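# Press three keys in green-bar order through a slot

## Task

Put a hand through the opening under the lid's orange edge and push down the three keys one at a time, with a short pause between presses. The order is: first the key lined up with a single green bar, next the key lined up with two bars, last the key lined up with three bars. Pressing two keys at once, or any key out of this order, fails the attempt. The keys sit beyond the step and lower than its top.

## Robot and tools

Robot: two arms, left_arm and right_arm, each ending in the same five-finger right hand. The hands are therefore not mirror images. Each arm is controlled through a hand point that sits 0.05 m in front of the palm and 0.15 m out from the wrist flange. Its axes: +z runs along the straight fingers, +y points out of the palm, and +x runs across the palm away from the thumb. Straight fingers reach 0.06 to 0.07 m past the point along +z, and they lie 0.06 m behind it along -y. A bracket on the little-finger side of the wrist sticks out and can strike things. With the palm down, the wrist can hang up to about 0.13 m below the hand point.

Frames: the scene frame has its origin at table-top height midway between the arms, +z up, +x out over the table, and left_arm on the +y side. Reported hand positions, orientations and velocities are given in each arm's own base frame. The left base is near y +0.743 and the right base near y -0.619, both at z 0.223. Offsets in commands are along the current Hand target's own axes, not the base or scene axes. Fixed cameras and the table use the scene frame.

Row layout (shared by execute_actions and move): one flat list of 28 numbers covering both arms, each in [-1, 1]. The order is: left dx, dy, dz, rx, ry, rz; left little, ring, middle, index, thumb_bend, thumb_turn; left force_limit, speed; then the same 14 for the right arm. The pose numbers are offsets from that arm's Hand target at the start of the action or move. 1.0 equals 0.6 m for dx/dy/dz and 180 degrees for rx/ry/rz, where rx, ry, rz form a single rotation vector. Every row counts from the same start, not from the row before it. An arm that gets six zeros is asked to stay at its Hand target. Hand numbers are absolute targets: +1 means open or straight and -1 means closed. For thumb_turn, -1 puts the thumb in front of the palm. force_limit runs from about 0 N at -1 to 10 N at +1 (15 N for the two thumb motors). speed grows linearly up to full speed at +0.48. No value means 'unchanged', so to keep a hand as it is, resend the eight hand numbers it last received. If it has received none yet, send its hand_measured followed by its hand_force_limit and hand_speed. A half-closed index tip sits near the hand point.

execute_actions(actions, cameras): actions is a list of actions. Each action is a table of up to 15 rows, and each row is one 1/30 s step. A short table repeats its final row to fill 15 steps, so each action lasts 0.5 s. Images come back only if actions is empty or cameras names them, for example ["all"] or ["cam_high"]. Camera names: cam_high, cam_left_wrist, cam_right_wrist.

move(target, speed, blend, stop_force, zero, blocking, cameras): sends each hand point along a straight line toward the target. target is one 28-number row or a list of up to 15 rows, and every row is an offset from the same starting Hand targets. speed is in m/s, from 0.002 to 3.2 with a default of 0.25. blend is a corner radius in m for lists. stop_force is in N, from 4 to 120, and ends an arm's path once its wrist sensor feels that much push against the motion. Use it slowly for probing contacts such as key presses, and leave it out when backing away from a contact. zero=false keeps the previous force zero. blocking=false cannot be combined with stop_force. The move does not avoid obstacles, and any move lasts at least 0.5 s with a cap of 10 s. Avoid paths that pass close to an arm's own base.

wait(seconds 0 to 10) lets the scene run on. stop brakes a running move. zoom_image(camera, region [x0,y0,x1,y1] pixels, at most 504 per side) enlarges part of the latest image. show_instructions displays the reference page. zero_wrist_force(arm) re-zeros that arm's wrist force sensor. finished_scene(scene 1 or 2) ends the scene and cannot be undone; calls placed after it run in the next scene.

Results: Hand target is the last pose commanded after clipping, and the next offsets count from it. end_effector_position (m) and quat_wxyz are for the hand point. A hand point can settle short of its Hand target; if so, send the remaining distance as an offset. hand_measured, hand_stopped_by (moving, target, force, stalled, fault) and hand_load_n each list the six motors in row order. Wrist force and torque are given in the hand's axes, and a press reads as force coming from the surface into the arm. A move result ends with a 'move:' line. done means within 3 mm and 2 degrees. off_target, held or fault mean the arm did not arrive, and limits=paced or held mean the command was clipped or withheld. Orientation commands are clipped to within 32 degrees of the current orientation.

Cautions: the arms are stiff, so a target even slightly past a firm surface can trigger a fault. A contact force near 150 N, or a joint torque at its limit (elbow 138 N m, wrists 49.6 N m), halts that arm for 10 s. Overheated motors (85 °C) stop the arm for 30 to 60 s. Avoid slamming into the lid, step or table, avoid contact between the two arms, and do not press two keys at once. Press each key gently and in order with a small stop_force, pause, lift off, then move to the next key. The scene keeps running while you think.

Each tool is called after ">>>" by a JSON object that holds its "api" and its "payload".

Reference images:

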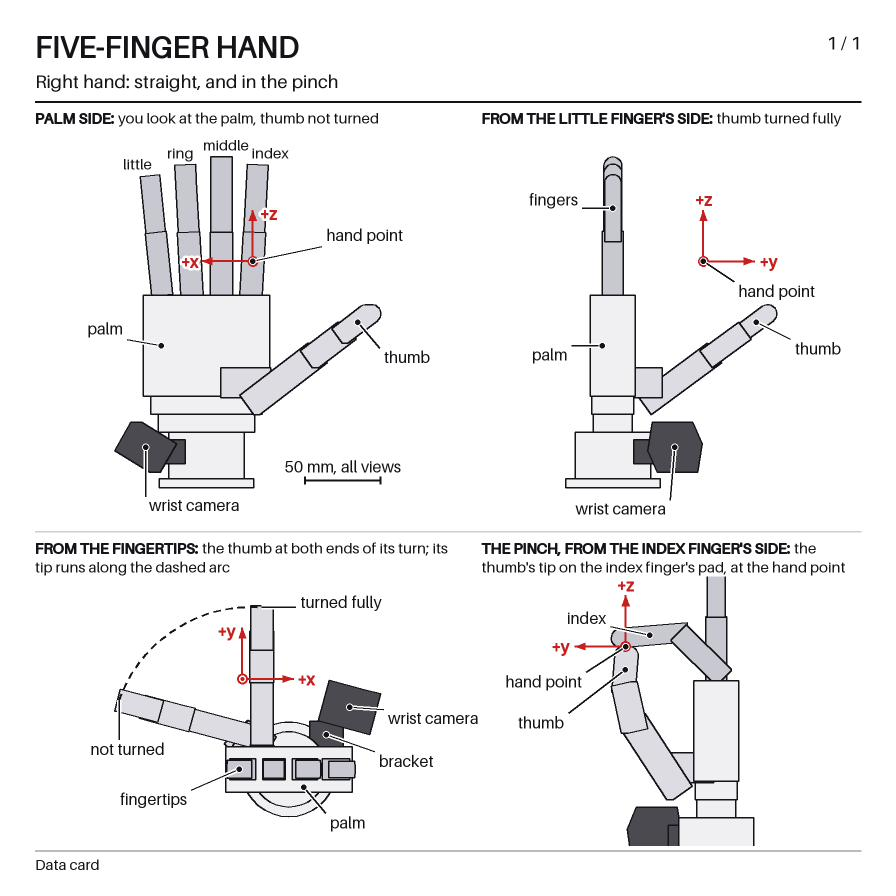

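## Session

>>> {"api": "execute_actions", "payload": {"actions": []}}

Scene clock: 0.00 s.
left_arm: end_effector_position=(-0.0693, +0.5314, +0.5625) hand_measured=(+1.000, +1.000, +1.000, +1.000, +1.000, +1.000) hand_load_n=(+0.0, +0.0, +0.0, +0.0, +0.0, +0.0) hand_stopped_by=(target, target, target, target, target, target) hand_force_limit=0.00 hand_speed=-0.80 end_effector_quat_wxyz=(-0.002, -0.612, +0.787, +0.073) | right_arm: end_effector_position=(+0.0891, -0.5800, +0.5113) hand_measured=(+1.000, +1.000, +1.000, +1.000, +1.000, +1.000) hand_load_n=(+0.0, +0.0, +0.0, +0.0, +0.0, +0.0) hand_stopped_by=(target, target, target, target, target, target) hand_force_limit=0.00 hand_speed=-0.80 end_effector_quat_wxyz=(+0.031, +0.748, +0.661, +0.041)
Joint positions: left_arm=[1.168 -1.617 1.56 1.56 1.442 -1.72] | right_arm=[-1.886 -1.466 1.507 1.57 1.474 -1.765]
Joint velocities: within noise
Joint torques (N m): no reading
Motor temperatures (°C): left_arm=[33 32 40 36 39 45] | right_arm=[33 32 33 35 46 34]
Wrist force (N): no reading
Wrist torque (N m): no reading
Wrist force, peak (N): no reading
Hand target: left_arm -0.0693, +0.5314, +0.5625; -0.002, -0.612, +0.787, +0.073 | right_arm +0.0891, -0.5800, +0.5113; +0.031, +0.748, +0.661, +0.041

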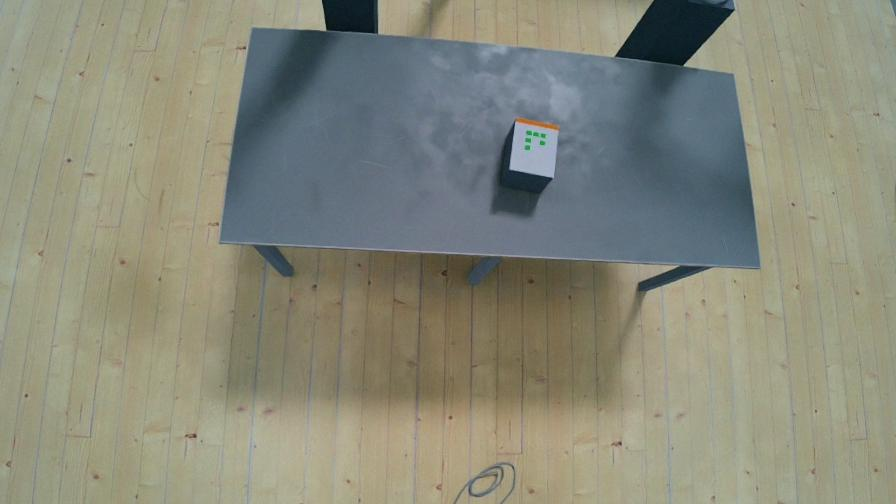

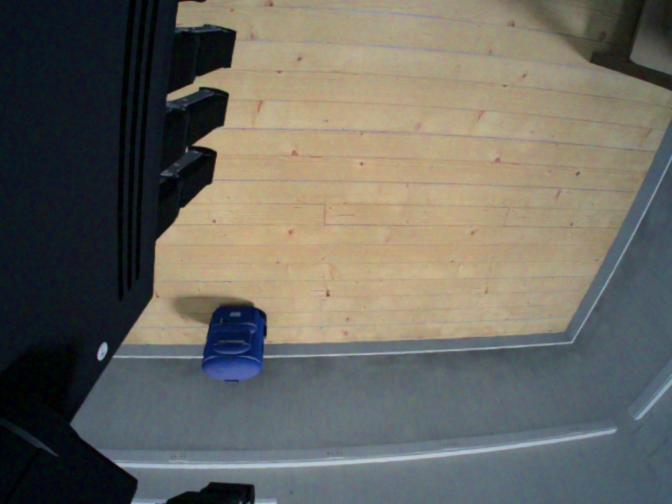

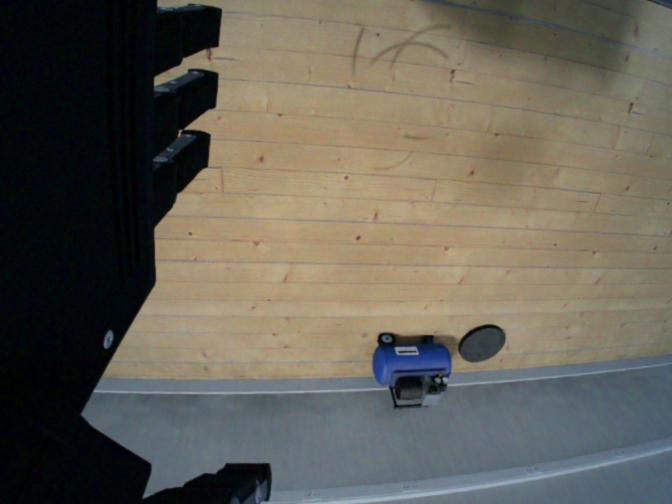

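>>> {"api": "zoom_image", "payload": {"camera": "cam_high", "region": [470, 90, 590, 220]}}

Scaled by 3.877 from the camera's 896x504 image, which has a finer 1280x720 frame.

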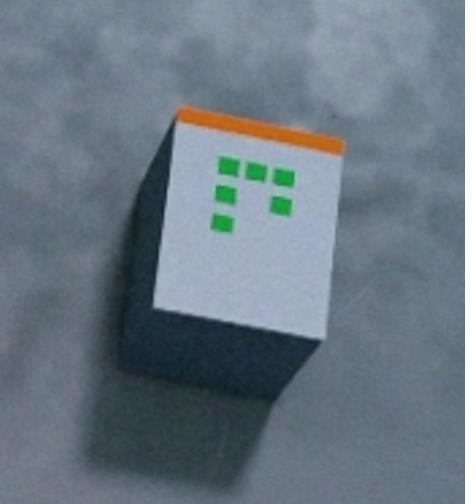

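>>> {"api": "move", "payload": {"target": [[0,0,0,0,0,0,1,1,1,1,1,1,0,-0.8,0.8768,0.5758,0.0943,0.01,0.0503,-0.4965,1,1,1,1,1,1,0,-0.8]], "speed": 0.4}}

Scene clock: 157.00 s.
left_arm: end_effector_position=(-0.0693, +0.5314, +0.5625) hand_measured=(+1.000, +1.000, +1.000, +1.000, +1.000, +1.000) hand_load_n=(+0.0, +0.0, +0.0, +0.0, +0.0, +0.0) hand_stopped_by=(target, target, target, target, target, target) hand_force_limit=0.00 hand_speed=-0.80 end_effector_quat_wxyz=(-0.002, -0.612, +0.787, +0.073) | right_arm: end_effector_position=(+0.5000, -0.1003, +0.5009) hand_measured=(+1.000, +1.000, +1.000, +1.000, +1.000, +1.000) hand_load_n=(+0.0, +0.0, +0.0, +0.0, +0.0, +0.0) hand_stopped_by=(target, target, target, target, target, target) hand_force_limit=0.00 hand_speed=-0.80 end_effector_quat_wxyz=(-0.006, +0.063, +0.997, +0.051)
Joint positions: left_arm=[1.168 -1.617 1.56 1.56 1.442 -1.72] | right_arm=[-0.734 -1.544 1.615 1.573 1.498 -2.181]
Joint torques (N m): left_arm=[4.26 -36.52 -40.8 3.26 0.19 -1.22] | right_arm=[19.17 -26.94 -43.15 5.57 1.31 3.77]
Wrist force (N): left_arm=[-0.2 0.3 0.3] | right_arm=[-0.4 -0.2 0.8]
Wrist torque (N m): left_arm=[0.01 0.04 0.00] | right_arm=[-0.07 0.04 -0.08]
Wrist force, peak (N): left_arm=[0.8 0.1 -1.0] | right_arm=[-0.5 1.5 0.6]
Hand target: left_arm -0.0693, +0.5314, +0.5625; -0.002, -0.612, +0.787, +0.073 | right_arm +0.5001, -0.1002, +0.5009; -0.006, +0.063, +0.997, +0.051
Off the commanded pose: left_arm 0.000 m, 0 deg | right_arm 0.000 m, 0 deg.
move: done

>>> {"api": "move", "payload": {"target": [[0,0,0,0,0,0,1,1,1,1,1,1,0,-0.8,0.2425,0.8627,0.3437,0.009,0.0503,-0.4963,1,1,1,1,1,1,0,-0.8]], "speed": 0.4}}

Scene clock: 179.27 s.
left_arm: end_effector_position=(-0.0693, +0.5314, +0.5625) hand_measured=(+1.000, +1.000, +1.000, +1.000, +1.000, +1.000) hand_load_n=(+0.0, +0.0, +0.0, +0.0, +0.0, +0.0) hand_stopped_by=(target, target, target, target, target, target) hand_force_limit=0.00 hand_speed=-0.80 end_effector_quat_wxyz=(-0.002, -0.612, +0.787, +0.073) | right_arm: end_effector_position=(+0.4198, +0.4498, +0.3510) hand_measured=(+1.000, +1.000, +1.000, +1.000, +1.000, +1.000) hand_load_n=(+0.0, +0.0, +0.0, +0.0, +0.0, +0.0) hand_stopped_by=(target, target, target, target, target, target) hand_force_limit=0.00 hand_speed=-0.80 end_effector_quat_wxyz=(-0.040, -0.659, +0.750, +0.032)
Joint positions: left_arm=[1.168 -1.617 1.56 1.56 1.442 -1.72] | right_arm=[0.416 -1.243 1.528 1.381 1.533 -2.598]
Joint torques (N m): left_arm=[2.31 -38.81 -41.08 3.6 0.35 -1.1] | right_arm=[19.32 -55.88 -42.67 5.7 1.75 -2.82]
Wrist force (N): left_arm=[0.2 0.2 0.0] | right_arm=[-0.1 -0.4 0.5]
Wrist torque (N m): left_arm=[0.02 -0.02 0.01] | right_arm=[-0.08 0.00 0.09]
Wrist force, peak (N): left_arm=[0.0 0.7 -0.9] | right_arm=[-1.7 0.5 1.1]
Hand target: left_arm -0.0693, +0.5314, +0.5625; -0.002, -0.612, +0.787, +0.073 | right_arm +0.4198, +0.4499, +0.3509; -0.040, -0.659, +0.750, +0.032
Off the commanded pose: left_arm 0.000 m, 0 deg | right_arm 0.000 m, 0 deg.
move: done

>>> {"api": "move", "payload": {"target": [[0,0,0,0,0,0,1,1,1,1,1,1,0,-0.8,-0.3673,0.027,0.5383,0.4484,-0.0039,0.005,1,1,1,1,1,1,0,-0.8]], "speed": 0.35, "cameras": ["all"]}}

Scene clock: 191.83 s.
left_arm: end_effector_position=(-0.0693, +0.5314, +0.5625) hand_measured=(+1.000, +1.000, +1.000, +1.000, +1.000, +1.000) hand_load_n=(+0.0, +0.0, +0.0, +0.0, +0.0, +0.0) hand_stopped_by=(target, target, target, target, target, target) hand_force_limit=0.00 hand_speed=-0.80 end_effector_quat_wxyz=(-0.002, -0.612, +0.787, +0.073) | right_arm: end_effector_position=(+0.3987, +0.6691, +0.0274) hand_measured=(+1.000, +1.000, +1.000, +1.000, +1.000, +1.000) hand_load_n=(+0.0, +0.0, +0.0, +0.0, +0.0, -0.5) hand_stopped_by=(target, target, target, target, target, target) hand_force_limit=0.00 hand_speed=-0.80 end_effector_quat_wxyz=(+0.400, -0.523, +0.598, -0.458)
Joint positions: left_arm=[1.168 -1.617 1.56 1.56 1.442 -1.72] | right_arm=[1.089 -0.942 1.785 -0.173 2.708 -2.518]
Joint torques (N m): left_arm=[4.29 -37.08 -41.87 3.65 0.25 -1.23] | right_arm=[15.71 -96.98 -17.22 0.08 2.52 -2.05]
Wrist force (N): left_arm=[-0.1 0.1 0.0] | right_arm=[0.2 0.1 0.3]
Wrist torque (N m): left_arm=[0.02 0.04 0.00] | right_arm=[-0.27 -0.03 0.21]
Wrist force, peak (N): left_arm=[0.2 1.0 -0.3] | right_arm=[-0.8 1.9 0.5]
Hand target: left_arm -0.0693, +0.5314, +0.5625; -0.002, -0.612, +0.787, +0.073 | right_arm +0.3987, +0.6691, +0.0274; +0.400, -0.523, +0.598, -0.458
Off the commanded pose: left_arm 0.000 m, 0 deg | right_arm 0.000 m, 0 deg.
move: done
camera_calibration:
cam_right_wrist: T_world_to_cam=[[-0.300396, -0.19125, -0.934444, 0.276219], [-0.454138, 0.890196, -0.0362017, -0.415767], [0.838762, 0.413492, -0.354264, -0.490587], [0, 0, 0, 1]] pos_world=[0.305645, 0.625794, 0.0692624]

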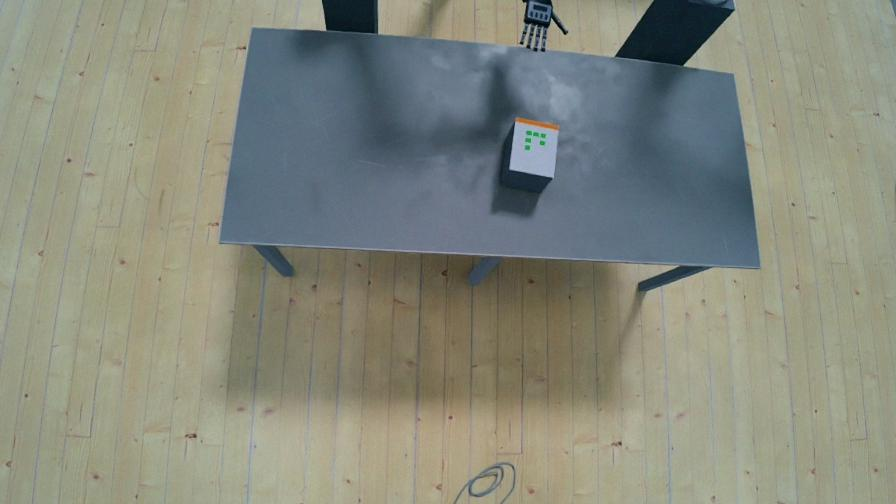

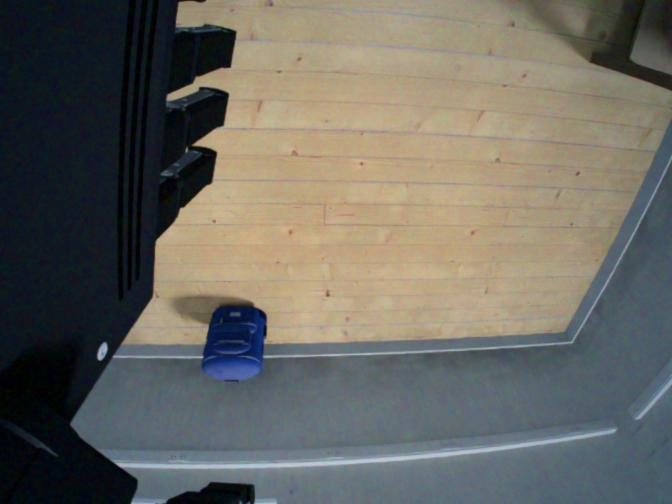

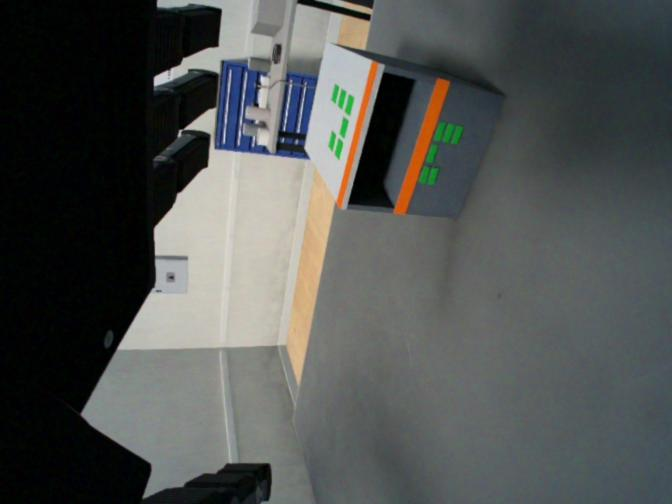

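>>> {"api": "zoom_image", "payload": {"camera": "cam_right_wrist", "region": [290, 20, 530, 230]}}

>>> {"api": "zoom_image", "payload": {"camera": "cam_high", "region": [480, 0, 600, 200]}}

Scaled by 2.100 from the camera's 672x504 image, which has a finer 960x720 frame.

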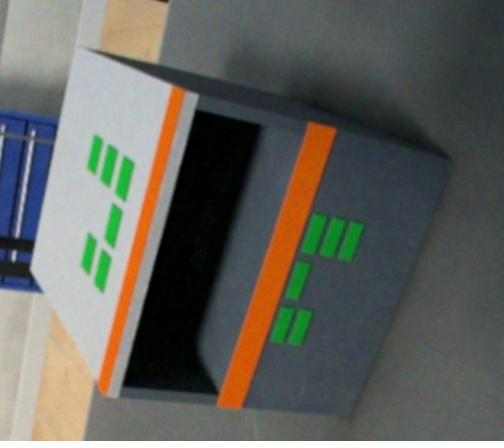

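Scaled by 2.520 from the camera's 896x504 image, which has a finer 1280x720 frame.

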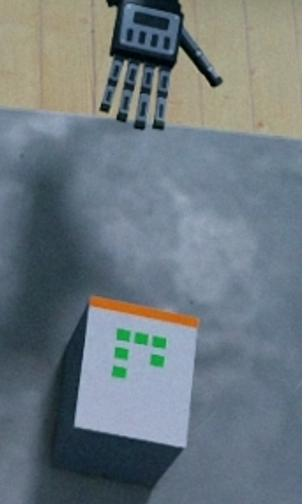

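>>> {"api": "zoom_image", "payload": {"camera": "cam_right_wrist", "region": [335, 50, 435, 225]}}

Scaled by 2.880 from the camera's 672x504 image, which has a finer 960x720 frame.

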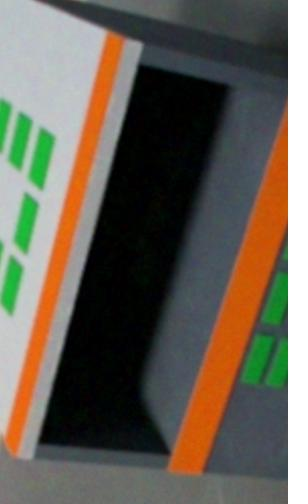

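>>> {"api": "move", "payload": {"target": [[0,0,0,0,0,0,1,1,1,1,1,1,0,-0.8,-0.0538,0.0485,0.2233,-0.0733,0.1571,0.0123,1,1,1,1,1,1,0,-0.8]], "speed": 0.25, "cameras": ["cam_right_wrist","cam_high"]}}

>>> {"api": "zoom_image", "payload": {"camera": "cam_right_wrist", "region": [230, 80, 500, 380]}}

Scene clock: 225.97 s.
left_arm: end_effector_position=(-0.0693, +0.5314, +0.5625) hand_measured=(+1.000, +1.000, +1.000, +1.000, +1.000, +1.000) hand_load_n=(+0.0, +0.0, +0.0, +0.0, +0.0, +0.0) hand_stopped_by=(target, target, target, target, target, target) hand_force_limit=0.00 hand_speed=-0.80 end_effector_quat_wxyz=(-0.002, -0.612, +0.787, +0.073) | right_arm: end_effector_position=(+0.5237, +0.6849, -0.0356) hand_measured=(+1.000, +1.000, +1.000, +1.000, +1.000, +1.000) hand_load_n=(+0.0, +0.0, +0.0, +0.0, +0.0, -0.5) hand_stopped_by=(target, target, target, target, target, target) hand_force_limit=0.00 hand_speed=-0.80 end_effector_quat_wxyz=(+0.189, -0.426, +0.735, -0.493)
Joint positions: left_arm=[1.168 -1.617 1.56 1.56 1.442 -1.72] | right_arm=[0.962 -0.521 1.206 1.026 2.677 -1.572]
Joint torques (N m): left_arm=[3.49 -37.06 -42.29 3.22 0.19 -1.7] | right_arm=[-11.01 -91.42 -35.26 5.15 -0.35 3.88]
Wrist force (N): left_arm=[0.1 0.2 -0.4] | right_arm=[-0.3 0.1 -0.2]
Wrist torque (N m): left_arm=[0.05 0.00 0.02] | right_arm=[-0.20 0.07 0.02]
Wrist force, peak (N): left_arm=[0.2 0.7 -0.7] | right_arm=[-0.5 1.2 -0.2]
Hand target: left_arm -0.0693, +0.5314, +0.5625; -0.002, -0.612, +0.787, +0.073 | right_arm +0.5237, +0.6849, -0.0356; +0.189, -0.426, +0.735, -0.493
Off the commanded pose: left_arm 0.000 m, 0 deg | right_arm 0.000 m, 0 deg.
move: done
camera_calibration:
cam_right_wrist: T_world_to_cam=[[-0.571107, -0.0277871, -0.820405, 0.291733], [0.00771177, 0.999201, -0.0392113, -0.691971], [0.820839, -0.0287207, -0.570437, -0.319778], [0, 0, 0, 1]] pos_world=[0.434433, 0.69034, 0.0297927]
Images, in order (width x height): cam_high 896x504, cam_right_wrist 672x504.

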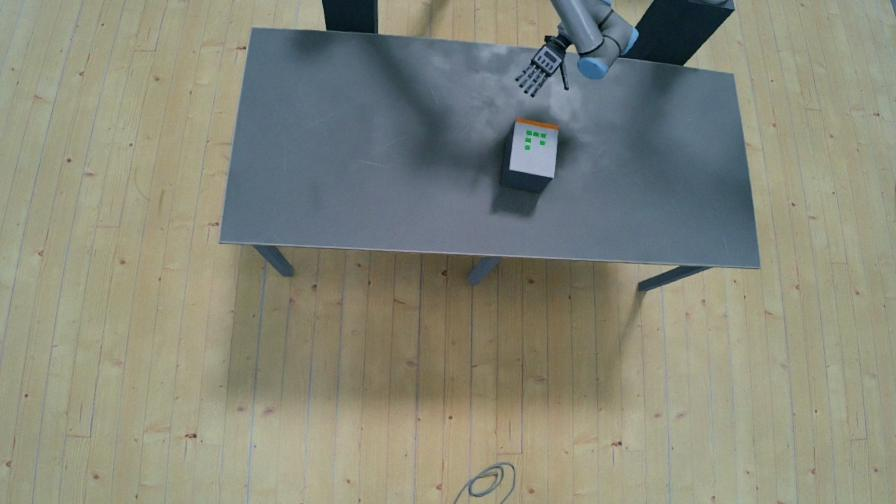

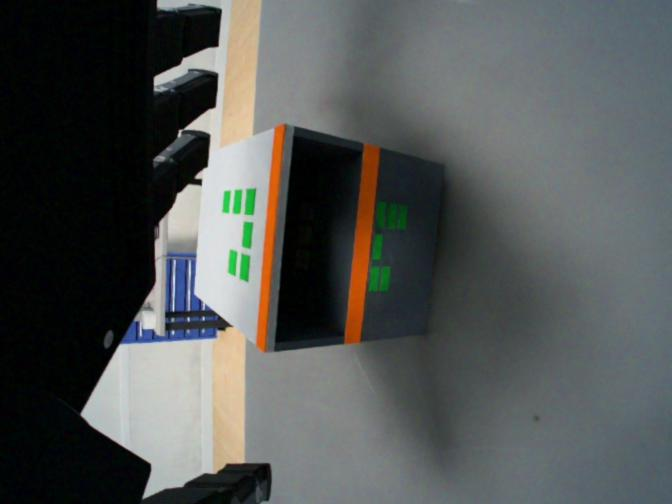

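Scaled by 1.680 from the camera's 672x504 image, which has a finer 960x720 frame.

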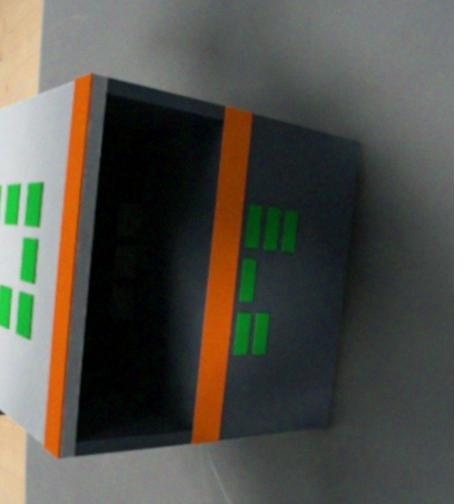

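>>> {"api": "zoom_image", "payload": {"camera": "cam_right_wrist", "region": [270, 130, 370, 350]}}

>>> {"api": "zoom_image", "payload": {"camera": "cam_right_wrist", "region": [280, 170, 350, 300]}}

Scaled by 2.291 from the camera's 672x504 image, which has a finer 960x720 frame.

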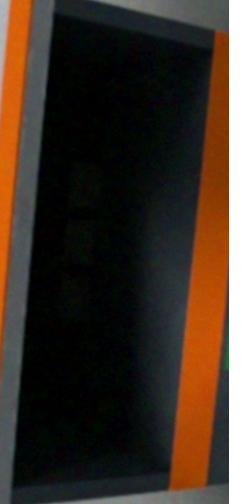

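Scaled by 3.877 from the camera's 672x504 image, which has a finer 960x720 frame.

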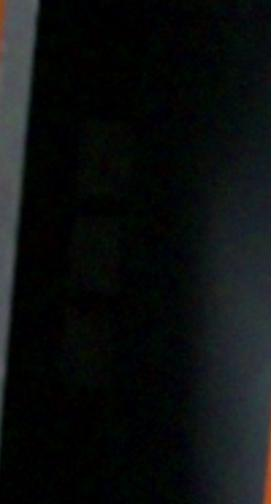

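>>> {"api": "move", "payload": {"target": [[0,0,0,0,0,0,1,1,1,1,1,1,0,-0.8,-0.1007,-0.0573,0.145,0.0677,-0.0126,0.0469,1,1,1,1,1,1,0,-0.8]], "speed": 0.2, "cameras": ["cam_right_wrist"]}}

>>> {"api": "zoom_image", "payload": {"camera": "cam_right_wrist", "region": [300, 80, 560, 380]}}

Scene clock: 362.93 s.
left_arm: end_effector_position=(-0.0693, +0.5314, +0.5625) hand_measured=(+1.000, +1.000, +1.000, +1.000, +1.000, +1.000) hand_load_n=(+0.0, +0.0, +0.0, +0.0, -0.5, +0.5) hand_stopped_by=(target, target, target, target, target, target) hand_force_limit=0.00 hand_speed=-0.80 end_effector_quat_wxyz=(-0.002, -0.612, +0.787, +0.073) | right_arm: end_effector_position=(+0.6336, +0.6797, -0.0523) hand_measured=(+1.000, +1.000, +1.000, +1.000, +1.000, +1.000) hand_load_n=(+0.0, +0.0, +0.0, +0.0, +0.0, -0.5) hand_stopped_by=(target, target, target, target, target, target) hand_force_limit=0.00 hand_speed=-0.80 end_effector_quat_wxyz=(+0.283, -0.358, +0.704, -0.544)
Joint positions: left_arm=[1.168 -1.617 1.56 1.56 1.442 -1.72] | right_arm=[0.893 -0.457 1.125 0.687 2.885 -1.785]
Joint torques (N m): left_arm=[4.6 -39.48 -45.09 3.04 0.16 -1.39] | right_arm=[-12.25 -125.34 -19.78 1.62 3.56 -2.21]
Wrist force (N): left_arm=[0.1 0.2 -0.4] | right_arm=[-0.1 0.2 -0.1]
Wrist torque (N m): left_arm=[0.05 0.02 0.01] | right_arm=[-0.22 0.04 0.18]
Wrist force, peak (N): left_arm=[0.4 1.1 0.1] | right_arm=[-1.2 -0.2 -0.1]
Hand target: left_arm -0.0693, +0.5314, +0.5625; -0.002, -0.612, +0.787, +0.073 | right_arm +0.6337, +0.6797, -0.0523; +0.283, -0.358, +0.704, -0.544
Off the commanded pose: left_arm 0.000 m, 0 deg | right_arm 0.000 m, 0 deg.
move: done
camera_calibration:
cam_right_wrist: T_world_to_cam=[[-0.339472, -0.0278308, -0.940204, 0.187668], [0.0182357, 0.99918, -0.0361607, -0.694792], [0.940439, -0.0294208, -0.338686, -0.482838], [0, 0, 0, 1]] pos_world=[0.530458, 0.68524, -0.0122078]
Images, in order (width x height): cam_right_wrist 672x504.

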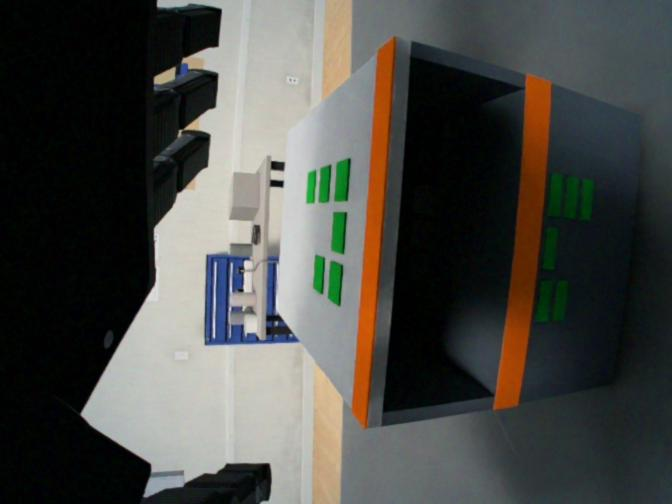

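Scaled by 1.680 from the camera's 672x504 image, which has a finer 960x720 frame.

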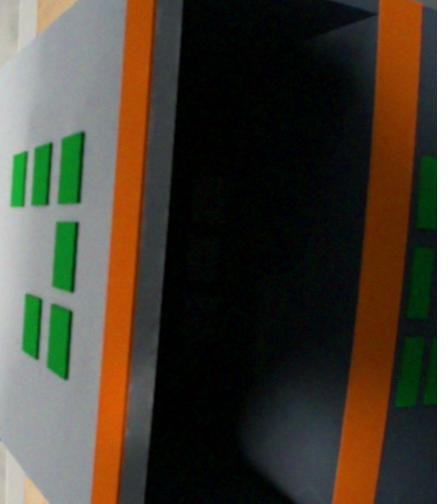

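>>> {"api": "zoom_image", "payload": {"camera": "cam_right_wrist", "region": [390, 150, 470, 310]}}

>>> {"api": "zoom_image", "payload": {"camera": "cam_right_wrist", "region": [370, 40, 550, 420]}}

Scaled by 3.150 from the camera's 672x504 image, which has a finer 960x720 frame.

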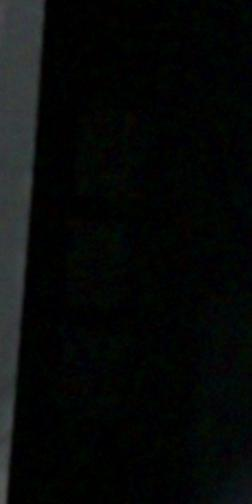

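Scaled by 1.326 from the camera's 672x504 image, which has a finer 960x720 frame.

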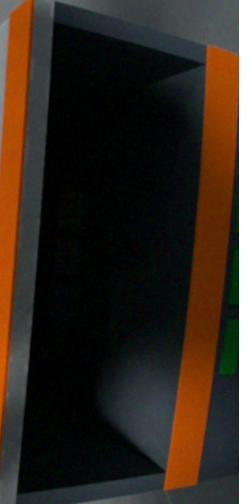

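>>> {"api": "move", "payload": {"target": [[0,0,0,0,0,0,1,1,1,1,1,1,0,-0.8,0.0812,-0.0151,0.0563,0,0,0,1,1,1,1,1,1,0,-0.8]], "speed": 0.2, "cameras": ["cam_right_wrist"]}}

>>> {"api": "zoom_image", "payload": {"camera": "cam_right_wrist", "region": [380, 180, 500, 360]}}

>>> {"api": "move", "payload": {"target": [[0,0,0,0,0,0,1,1,1,1,1,1,0,-0.8,-0.1624,0.0302,-0.1126,0,0,0,1,1,1,1,1,1,0,-0.8]], "speed": 0.2, "cameras": ["cam_right_wrist"]}}

>>> {"api": "zoom_image", "payload": {"camera": "cam_right_wrist", "region": [380, 60, 500, 240]}}

Scene clock: 516.53 s.
left_arm: end_effector_position=(-0.0693, +0.5314, +0.5625) hand_measured=(+1.000, +1.000, +1.000, +1.000, +1.000, +1.000) hand_load_n=(+0.0, +0.0, +0.0, +0.0, +0.0, +0.0) hand_stopped_by=(target, target, target, target, target, target) hand_force_limit=0.00 hand_speed=-0.80 end_effector_quat_wxyz=(-0.002, -0.612, +0.787, +0.073) | right_arm: end_effector_position=(+0.6336, +0.6198, -0.0524) hand_measured=(+1.000, +1.000, +1.000, +1.000, +1.000, +1.000) hand_load_n=(+0.0, +0.0, +0.0, +0.0, +0.0, +0.0) hand_stopped_by=(target, target, target, target, target, target) hand_force_limit=0.00 hand_speed=-0.80 end_effector_quat_wxyz=(+0.283, -0.358, +0.704, -0.544)
Joint positions: left_arm=[1.168 -1.617 1.56 1.56 1.442 -1.72] | right_arm=[0.848 -0.557 1.304 0.446 2.872 -1.952]
Joint torques (N m): left_arm=[2.12 -41.59 -45.82 2.95 0.8 -1.22] | right_arm=[-11.82 -120.5 -17.9 0.99 -0.17 -2.54]
Wrist force (N): left_arm=[0.6 0.2 -0.4] | right_arm=[-0.4 0.4 0.2]
Wrist torque (N m): left_arm=[0.04 -0.06 0.04] | right_arm=[-0.21 0.05 0.20]
Wrist force, peak (N): left_arm=[0.5 0.7 0.9] | right_arm=[-0.9 0.0 -0.8]
Hand target: left_arm -0.0693, +0.5314, +0.5625; -0.002, -0.612, +0.787, +0.073 | right_arm +0.6336, +0.6197, -0.0524; +0.283, -0.358, +0.704, -0.544
Off the commanded pose: left_arm 0.000 m, 0 deg | right_arm 0.000 m, 0 deg.
move: done
camera_calibration:
cam_right_wrist: T_world_to_cam=[[-0.33947, -0.0278648, -0.940204, 0.185925], [0.0181303, 0.999182, -0.0361588, -0.63479], [0.940442, -0.029321, -0.338687, -0.484701], [0, 0, 0, 1]] pos_world=[0.530458, 0.62524, -0.0123078]
Images, in order (width x height): cam_right_wrist 672x504.

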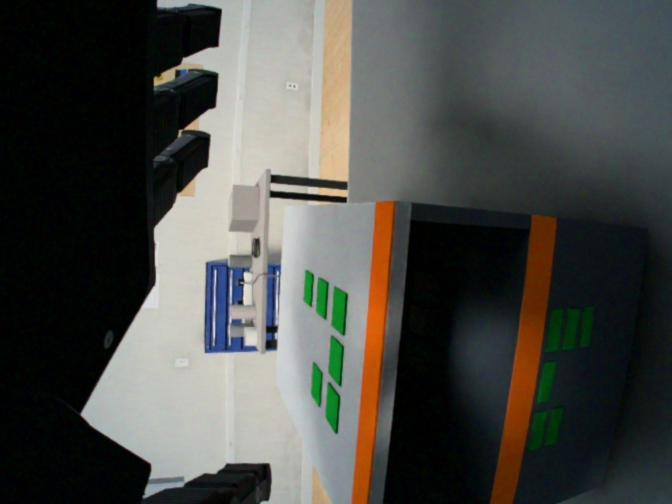

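Scaled by 2.800 from the camera's 672x504 image, which has a finer 960x720 frame.

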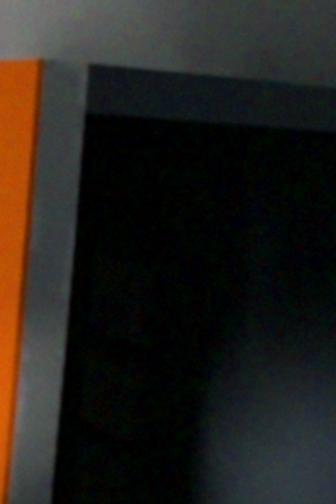

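Scene clock: 518.17 s.
left_arm: end_effector_position=(-0.0693, +0.5314, +0.5625) hand_measured=(+1.000, +1.000, +1.000, +1.000, +1.000, +1.000) hand_load_n=(+0.0, +0.0, +0.0, +0.0, +0.0, +0.0) hand_stopped_by=(target, target, target, target, target, target) hand_force_limit=0.00 hand_speed=-0.80 end_effector_quat_wxyz=(-0.002, -0.612, +0.787, +0.073) | right_arm: end_effector_position=(+0.6337, +0.7396, -0.0523) hand_measured=(+1.000, +1.000, +1.000, +1.000, +1.000, +1.000) hand_load_n=(+0.0, +0.0, +0.0, +0.0, +0.0, +0.0) hand_stopped_by=(target, target, target, target, target, target) hand_force_limit=0.00 hand_speed=-0.80 end_effector_quat_wxyz=(+0.283, -0.358, +0.704, -0.544)
Joint positions: left_arm=[1.168 -1.617 1.56 1.56 1.442 -1.72] | right_arm=[0.934 -0.35 0.924 0.929 2.891 -1.631]
Joint torques (N m): left_arm=[5.03 -40.57 -45.03 2.84 0.69 -1.93] | right_arm=[16.32 -101.48 -37.99 5.02 3.48 3.75]
Wrist force (N): left_arm=[0.2 0.4 0.0] | right_arm=[0.0 -0.2 0.2]
Wrist torque (N m): left_arm=[0.05 -0.01 0.02] | right_arm=[-0.30 0.01 0.02]
Wrist force, peak (N): left_arm=[-0.1 0.9 -0.3] | right_arm=[-1.0 0.1 -1.0]
Hand target: left_arm -0.0693, +0.5314, +0.5625; -0.002, -0.612, +0.787, +0.073 | right_arm +0.6337, +0.7397, -0.0523; +0.283, -0.358, +0.704, -0.544
Off the commanded pose: left_arm 0.000 m, 0 deg | right_arm 0.000 m, 0 deg.
move: done
camera_calibration:
cam_right_wrist: T_world_to_cam=[[-0.339331, -0.0280812, -0.940248, 0.189479], [0.0172144, 0.999202, -0.0360544, -0.75402], [0.940509, -0.0284202, -0.338577, -0.481955], [0, 0, 0, 1]] pos_world=[0.53056, 0.745041, -0.0122078]
Images, in order (width x height): cam_right_wrist 672x504.

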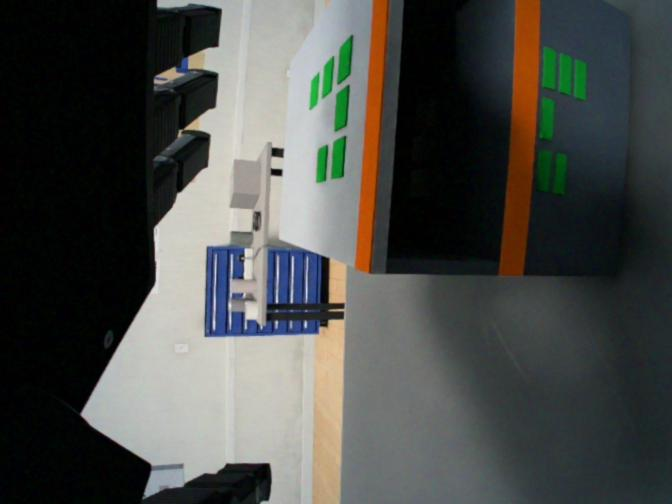

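Scaled by 2.800 from the camera's 672x504 image, which has a finer 960x720 frame.

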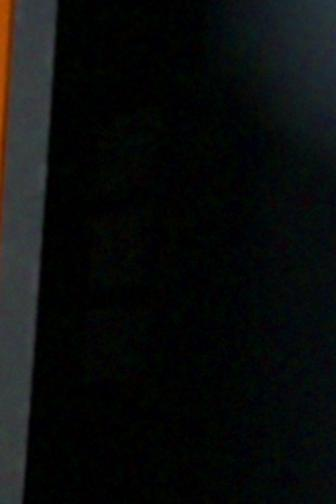

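>>> {"api": "zoom_image", "payload": {"camera": "cam_right_wrist", "region": [395, 90, 465, 210]}}

>>> {"api": "move", "payload": {"target": [[0,0,0,0,0,0,1,1,1,1,1,1,0,-0.8,0.1624,-0.0302,0.1126,0,0,0,1,1,1,1,1,1,0,-0.8]], "speed": 0.2, "cameras": ["cam_right_wrist"]}}

>>> {"api": "zoom_image", "payload": {"camera": "cam_right_wrist", "region": [395, 250, 465, 390]}}

Scaled by 4.200 from the camera's 672x504 image, which has a finer 960x720 frame.

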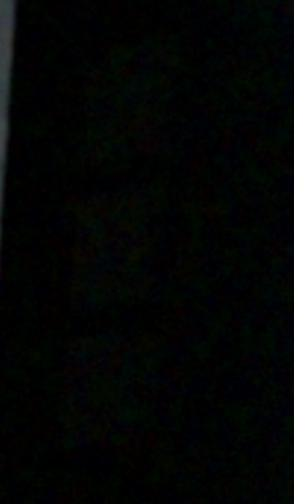

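Scene clock: 528.30 s.
left_arm: end_effector_position=(-0.0693, +0.5314, +0.5625) hand_measured=(+1.000, +1.000, +1.000, +1.000, +1.000, +1.000) hand_load_n=(+0.0, +0.0, +0.5, +0.0, +0.0, +0.0) hand_stopped_by=(target, target, target, target, target, target) hand_force_limit=0.00 hand_speed=-0.80 end_effector_quat_wxyz=(-0.002, -0.612, +0.787, +0.073) | right_arm: end_effector_position=(+0.6336, +0.6198, -0.0524) hand_measured=(+1.000, +1.000, +1.000, +1.000, +1.000, +1.000) hand_load_n=(+0.0, +0.0, +0.0, +0.0, +0.0, +0.0) hand_stopped_by=(target, target, target, target, target, target) hand_force_limit=0.00 hand_speed=-0.80 end_effector_quat_wxyz=(+0.283, -0.358, +0.704, -0.544)
Joint positions: left_arm=[1.168 -1.617 1.56 1.56 1.442 -1.72] | right_arm=[0.848 -0.557 1.304 0.447 2.872 -1.951]
Joint torques (N m): left_arm=[2.05 -40.49 -44.95 2.58 0.33 -1.25] | right_arm=[-11.41 -119.06 -18.57 2.09 0.02 -2.05]
Wrist force (N): left_arm=[0.3 0.3 -0.2] | right_arm=[0.5 0.5 -0.1]
Wrist torque (N m): left_arm=[0.05 -0.02 0.03] | right_arm=[-0.19 -0.06 0.25]
Wrist force, peak (N): left_arm=[0.7 1.0 0.3] | right_arm=[-1.2 0.9 -0.1]
Hand target: left_arm -0.0693, +0.5314, +0.5625; -0.002, -0.612, +0.787, +0.073 | right_arm +0.6336, +0.6197, -0.0524; +0.283, -0.358, +0.704, -0.544
Off the commanded pose: left_arm 0.000 m, 0 deg | right_arm 0.000 m, 0 deg.
move: done
camera_calibration:
cam_right_wrist: T_world_to_cam=[[-0.339564, -0.0277595, -0.940173, 0.186006], [0.0184431, 0.999176, -0.0361627, -0.635049], [0.940402, -0.0296193, -0.338772, -0.484457], [0, 0, 0, 1]] pos_world=[0.530457, 0.625339, -0.012208]
Images, in order (width x height): cam_right_wrist 672x504.

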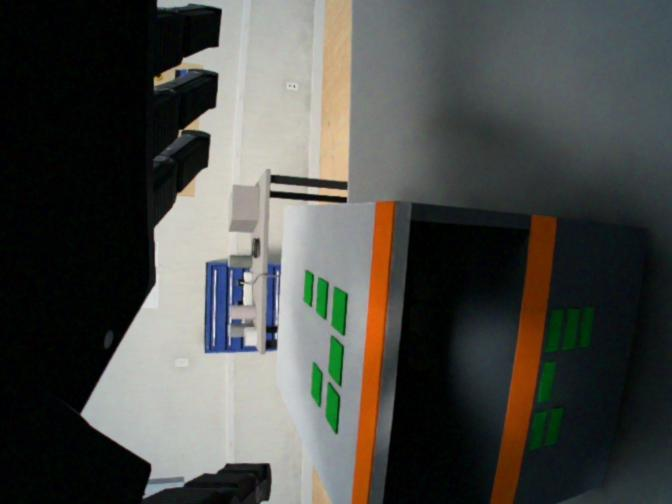

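Scaled by 3.600 from the camera's 672x504 image, which has a finer 960x720 frame.

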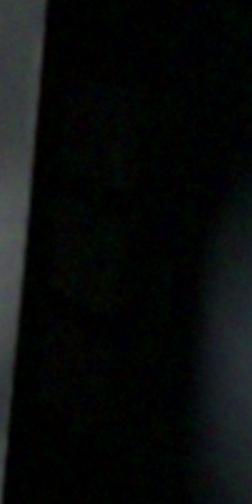

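>>> {"api": "move", "payload": {"target": [[0,0,0,0,0,0,1,1,1,1,1,1,0,-0.8,0.0758,0.05,-0.2143,0,0,0,1,1,1,1,1,1,0,-0.8],[0,0,0,0,0,0,1,1,1,1,1,1,0,-0.8,-0.0395,0.1788,-0.169,-0.0118,-0.2646,-0.0425,1,1,1,1,1,1,0,-0.8]], "speed": 0.25, "blend": [0.04,0], "cameras": ["cam_high","cam_right_wrist"]}}

>>> {"api": "zoom_image", "payload": {"camera": "cam_high", "region": [470, 40, 610, 200]}}

Scene clock: 616.07 s.
left_arm: end_effector_position=(-0.0693, +0.5314, +0.5625) hand_measured=(+1.000, +1.000, +1.000, +1.000, +1.000, +1.000) hand_load_n=(+0.0, +0.0, +0.0, +0.0, +0.0, +0.0) hand_stopped_by=(target, target, target, target, target, target) hand_force_limit=0.00 hand_speed=-0.80 end_effector_quat_wxyz=(-0.002, -0.612, +0.787, +0.073) | right_arm: end_effector_position=(+0.5465, +0.7124, -0.1309) hand_measured=(+1.000, +1.000, +1.000, +1.000, +1.000, +1.000) hand_load_n=(+0.0, +0.0, +0.0, +0.0, +0.0, -0.5) hand_stopped_by=(target, target, target, target, target, target) hand_force_limit=0.00 hand_speed=-0.80 end_effector_quat_wxyz=(-0.501, +0.597, -0.515, +0.358)
Joint positions: left_arm=[1.168 -1.617 1.56 1.56 1.442 -1.72] | right_arm=[0.845 -0.772 1.852 -0.785 2.157 -2.883]
Joint torques (N m): left_arm=[2.53 -39.94 -44.99 2.76 0.71 -1.48] | right_arm=[-10.83 -71.64 -11.78 -2.38 -1.68 -2.44]
Wrist force (N): left_arm=[0.0 0.0 0.2] | right_arm=[0.2 0.3 0.6]
Wrist torque (N m): left_arm=[-0.03 0.02 0.00] | right_arm=[-0.27 -0.05 0.21]
Wrist force, peak (N): left_arm=[-0.2 1.1 0.0] | right_arm=[0.0 0.2 -1.6]
Hand target: left_arm -0.0693, +0.5314, +0.5625; -0.002, -0.612, +0.787, +0.073 | right_arm +0.5465, +0.7124, -0.1310; -0.501, +0.597, -0.515, +0.358
Off the commanded pose: left_arm 0.000 m, 0 deg | right_arm 0.000 m, 0 deg.
move: done
camera_calibration:
cam_right_wrist: T_world_to_cam=[[-0.218201, -0.196682, -0.955879, 0.137068], [-0.731417, 0.681406, 0.0267562, -0.0843881], [0.646079, 0.704984, -0.29254, -0.78286], [0, 0, 0, 1]] pos_world=[0.473975, 0.636365, -0.0957395]
Images, in order (width x height): cam_high 896x504, cam_right_wrist 672x504.

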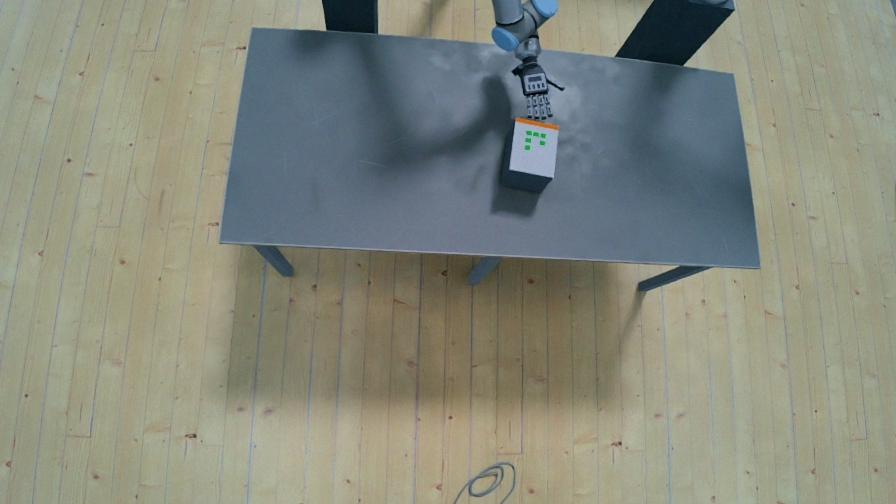

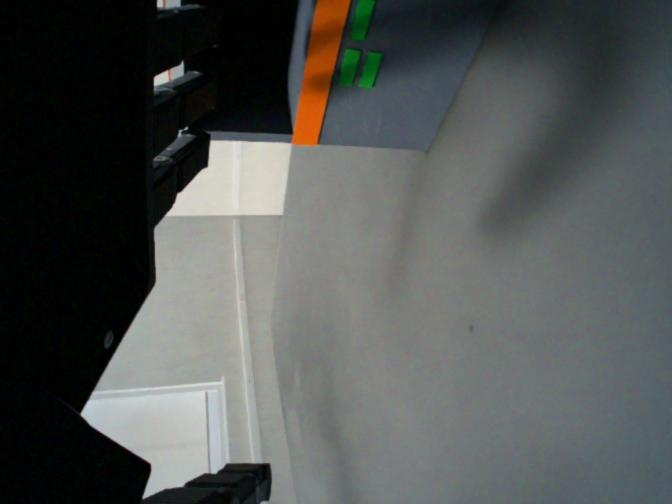

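Scaled by 3.150 from the camera's 896x504 image, which has a finer 1280x720 frame.

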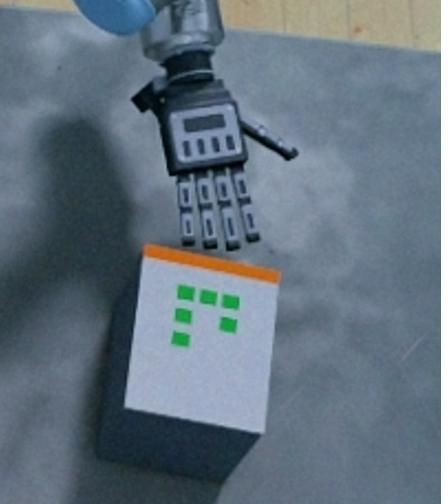

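>>> {"api": "zoom_image", "payload": {"camera": "cam_high", "region": [510, 80, 570, 160]}}

Scaled by 6.300 from the camera's 896x504 image, which has a finer 1280x720 frame.

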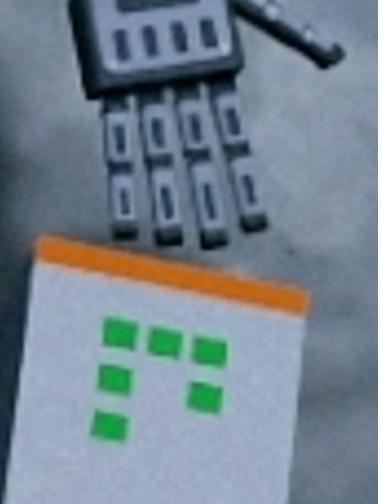

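>>> {"api": "zoom_image", "payload": {"camera": "cam_right_wrist", "region": [140, 0, 400, 220]}}

Scaled by 1.938 from the camera's 672x504 image, which has a finer 960x720 frame.

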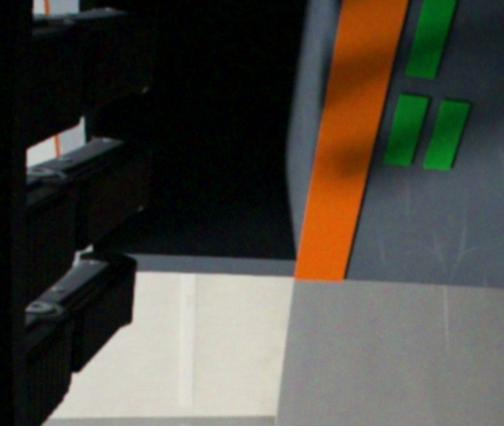

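>>> {"api": "move", "payload": {"target": [[0,0,0,0,0,0,1,1,1,1,1,1,0,-0.8,0.0503,0,0.1503,0,0,0,1,1,1,1,1,1,0,-0.8]], "speed": 0.06, "stop_force": 6, "cameras": ["cam_high","cam_right_wrist"]}}

>>> {"api": "zoom_image", "payload": {"camera": "cam_high", "region": [510, 80, 570, 160]}}

>>> {"api": "zoom_image", "payload": {"camera": "cam_right_wrist", "region": [140, 0, 400, 220]}}

Scene clock: 660.20 s.
left_arm: end_effector_position=(-0.0693, +0.5314, +0.5625) hand_measured=(+1.000, +1.000, +1.000, +1.000, +1.000, +1.000) hand_load_n=(+0.0, +0.0, +0.0, +0.0, +0.0, +0.0) hand_stopped_by=(target, target, target, target, target, target) hand_force_limit=0.00 hand_speed=-0.80 end_effector_quat_wxyz=(-0.002, -0.612, +0.787, +0.073) | right_arm: end_effector_position=(+0.6380, +0.7037, -0.1555) hand_measured=(+1.000, +1.000, +1.000, +1.000, +1.000, +1.000) hand_load_n=(+0.0, +0.0, +0.0, +0.0, +0.0, -0.5) hand_stopped_by=(target, target, target, target, target, target) hand_force_limit=0.00 hand_speed=-0.80 end_effector_quat_wxyz=(-0.501, +0.597, -0.515, +0.358)
Joint positions: left_arm=[1.168 -1.617 1.56 1.56 1.442 -1.72] | right_arm=[0.742 -0.706 1.765 -0.781 2.058 -2.917]
Joint torques (N m): left_arm=[2.09 -41.42 -44.88 2.52 0.97 -1.58] | right_arm=[-10.14 -73.94 -27.2 0.93 -1.62 -2.64]
Wrist force (N): left_arm=[0.3 0.2 0.0] | right_arm=[0.2 0.6 0.4]
Wrist torque (N m): left_arm=[0.01 -0.02 0.02] | right_arm=[-0.19 -0.03 0.22]
Wrist force, peak (N): left_arm=[0.8 0.7 0.2] | right_arm=[-0.6 0.8 1.0]
Hand target: left_arm -0.0693, +0.5314, +0.5625; -0.002, -0.612, +0.787, +0.073 | right_arm +0.6380, +0.7037, -0.1555; -0.501, +0.597, -0.515, +0.358
Off the commanded pose: left_arm 0.000 m, 0 deg | right_arm 0.000 m, 0 deg.
move: done
camera_calibration:
cam_right_wrist: T_world_to_cam=[[-0.218084, -0.196645, -0.955913, 0.131714], [-0.731567, 0.681244, 0.0267596, -0.0106904], [0.645948, 0.705151, -0.292427, -0.843057], [0, 0, 0, 1]] pos_world=[0.565475, 0.627665, -0.120339]
Images, in order (width x height): cam_high 896x504, cam_right_wrist 672x504.

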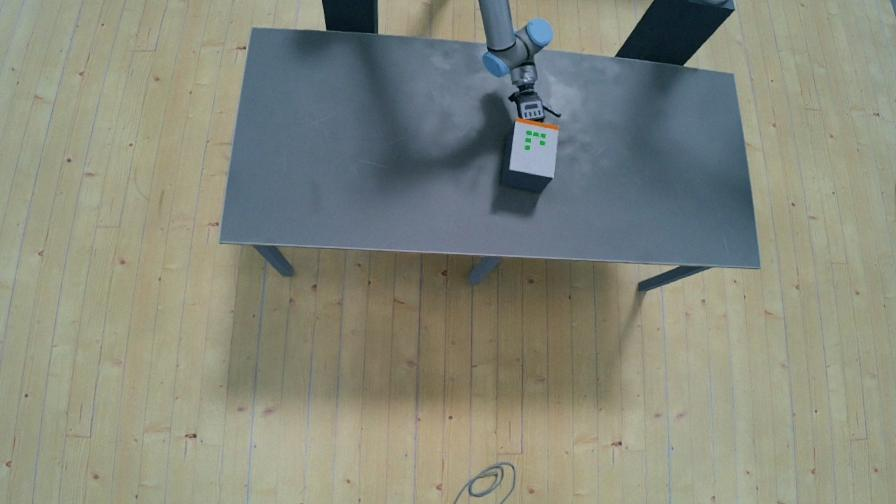

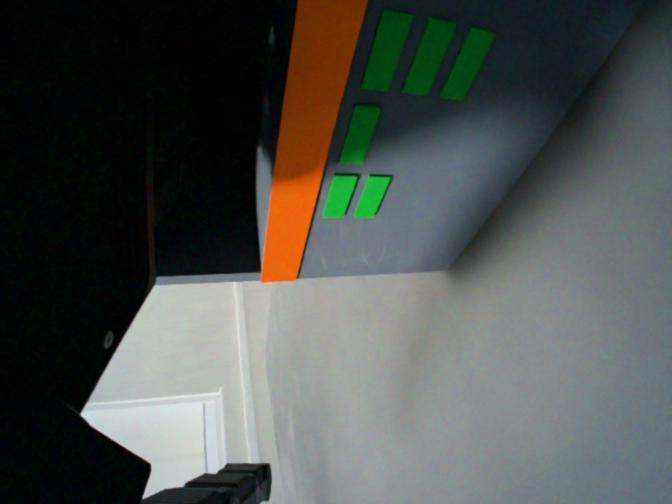

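Scaled by 6.300 from the camera's 896x504 image, which has a finer 1280x720 frame.

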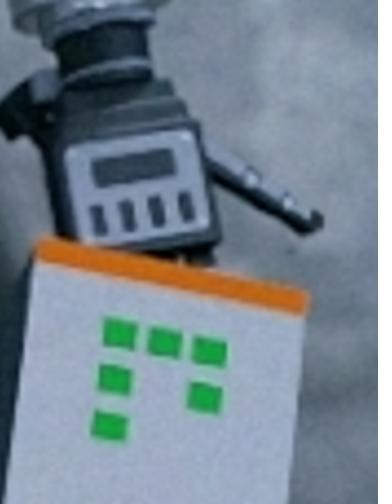

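Scaled by 1.938 from the camera's 672x504 image, which has a finer 960x720 frame.

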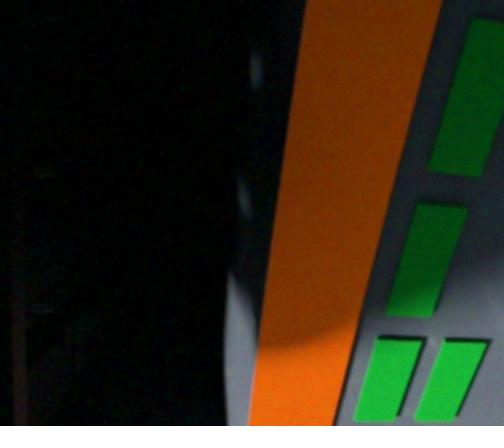

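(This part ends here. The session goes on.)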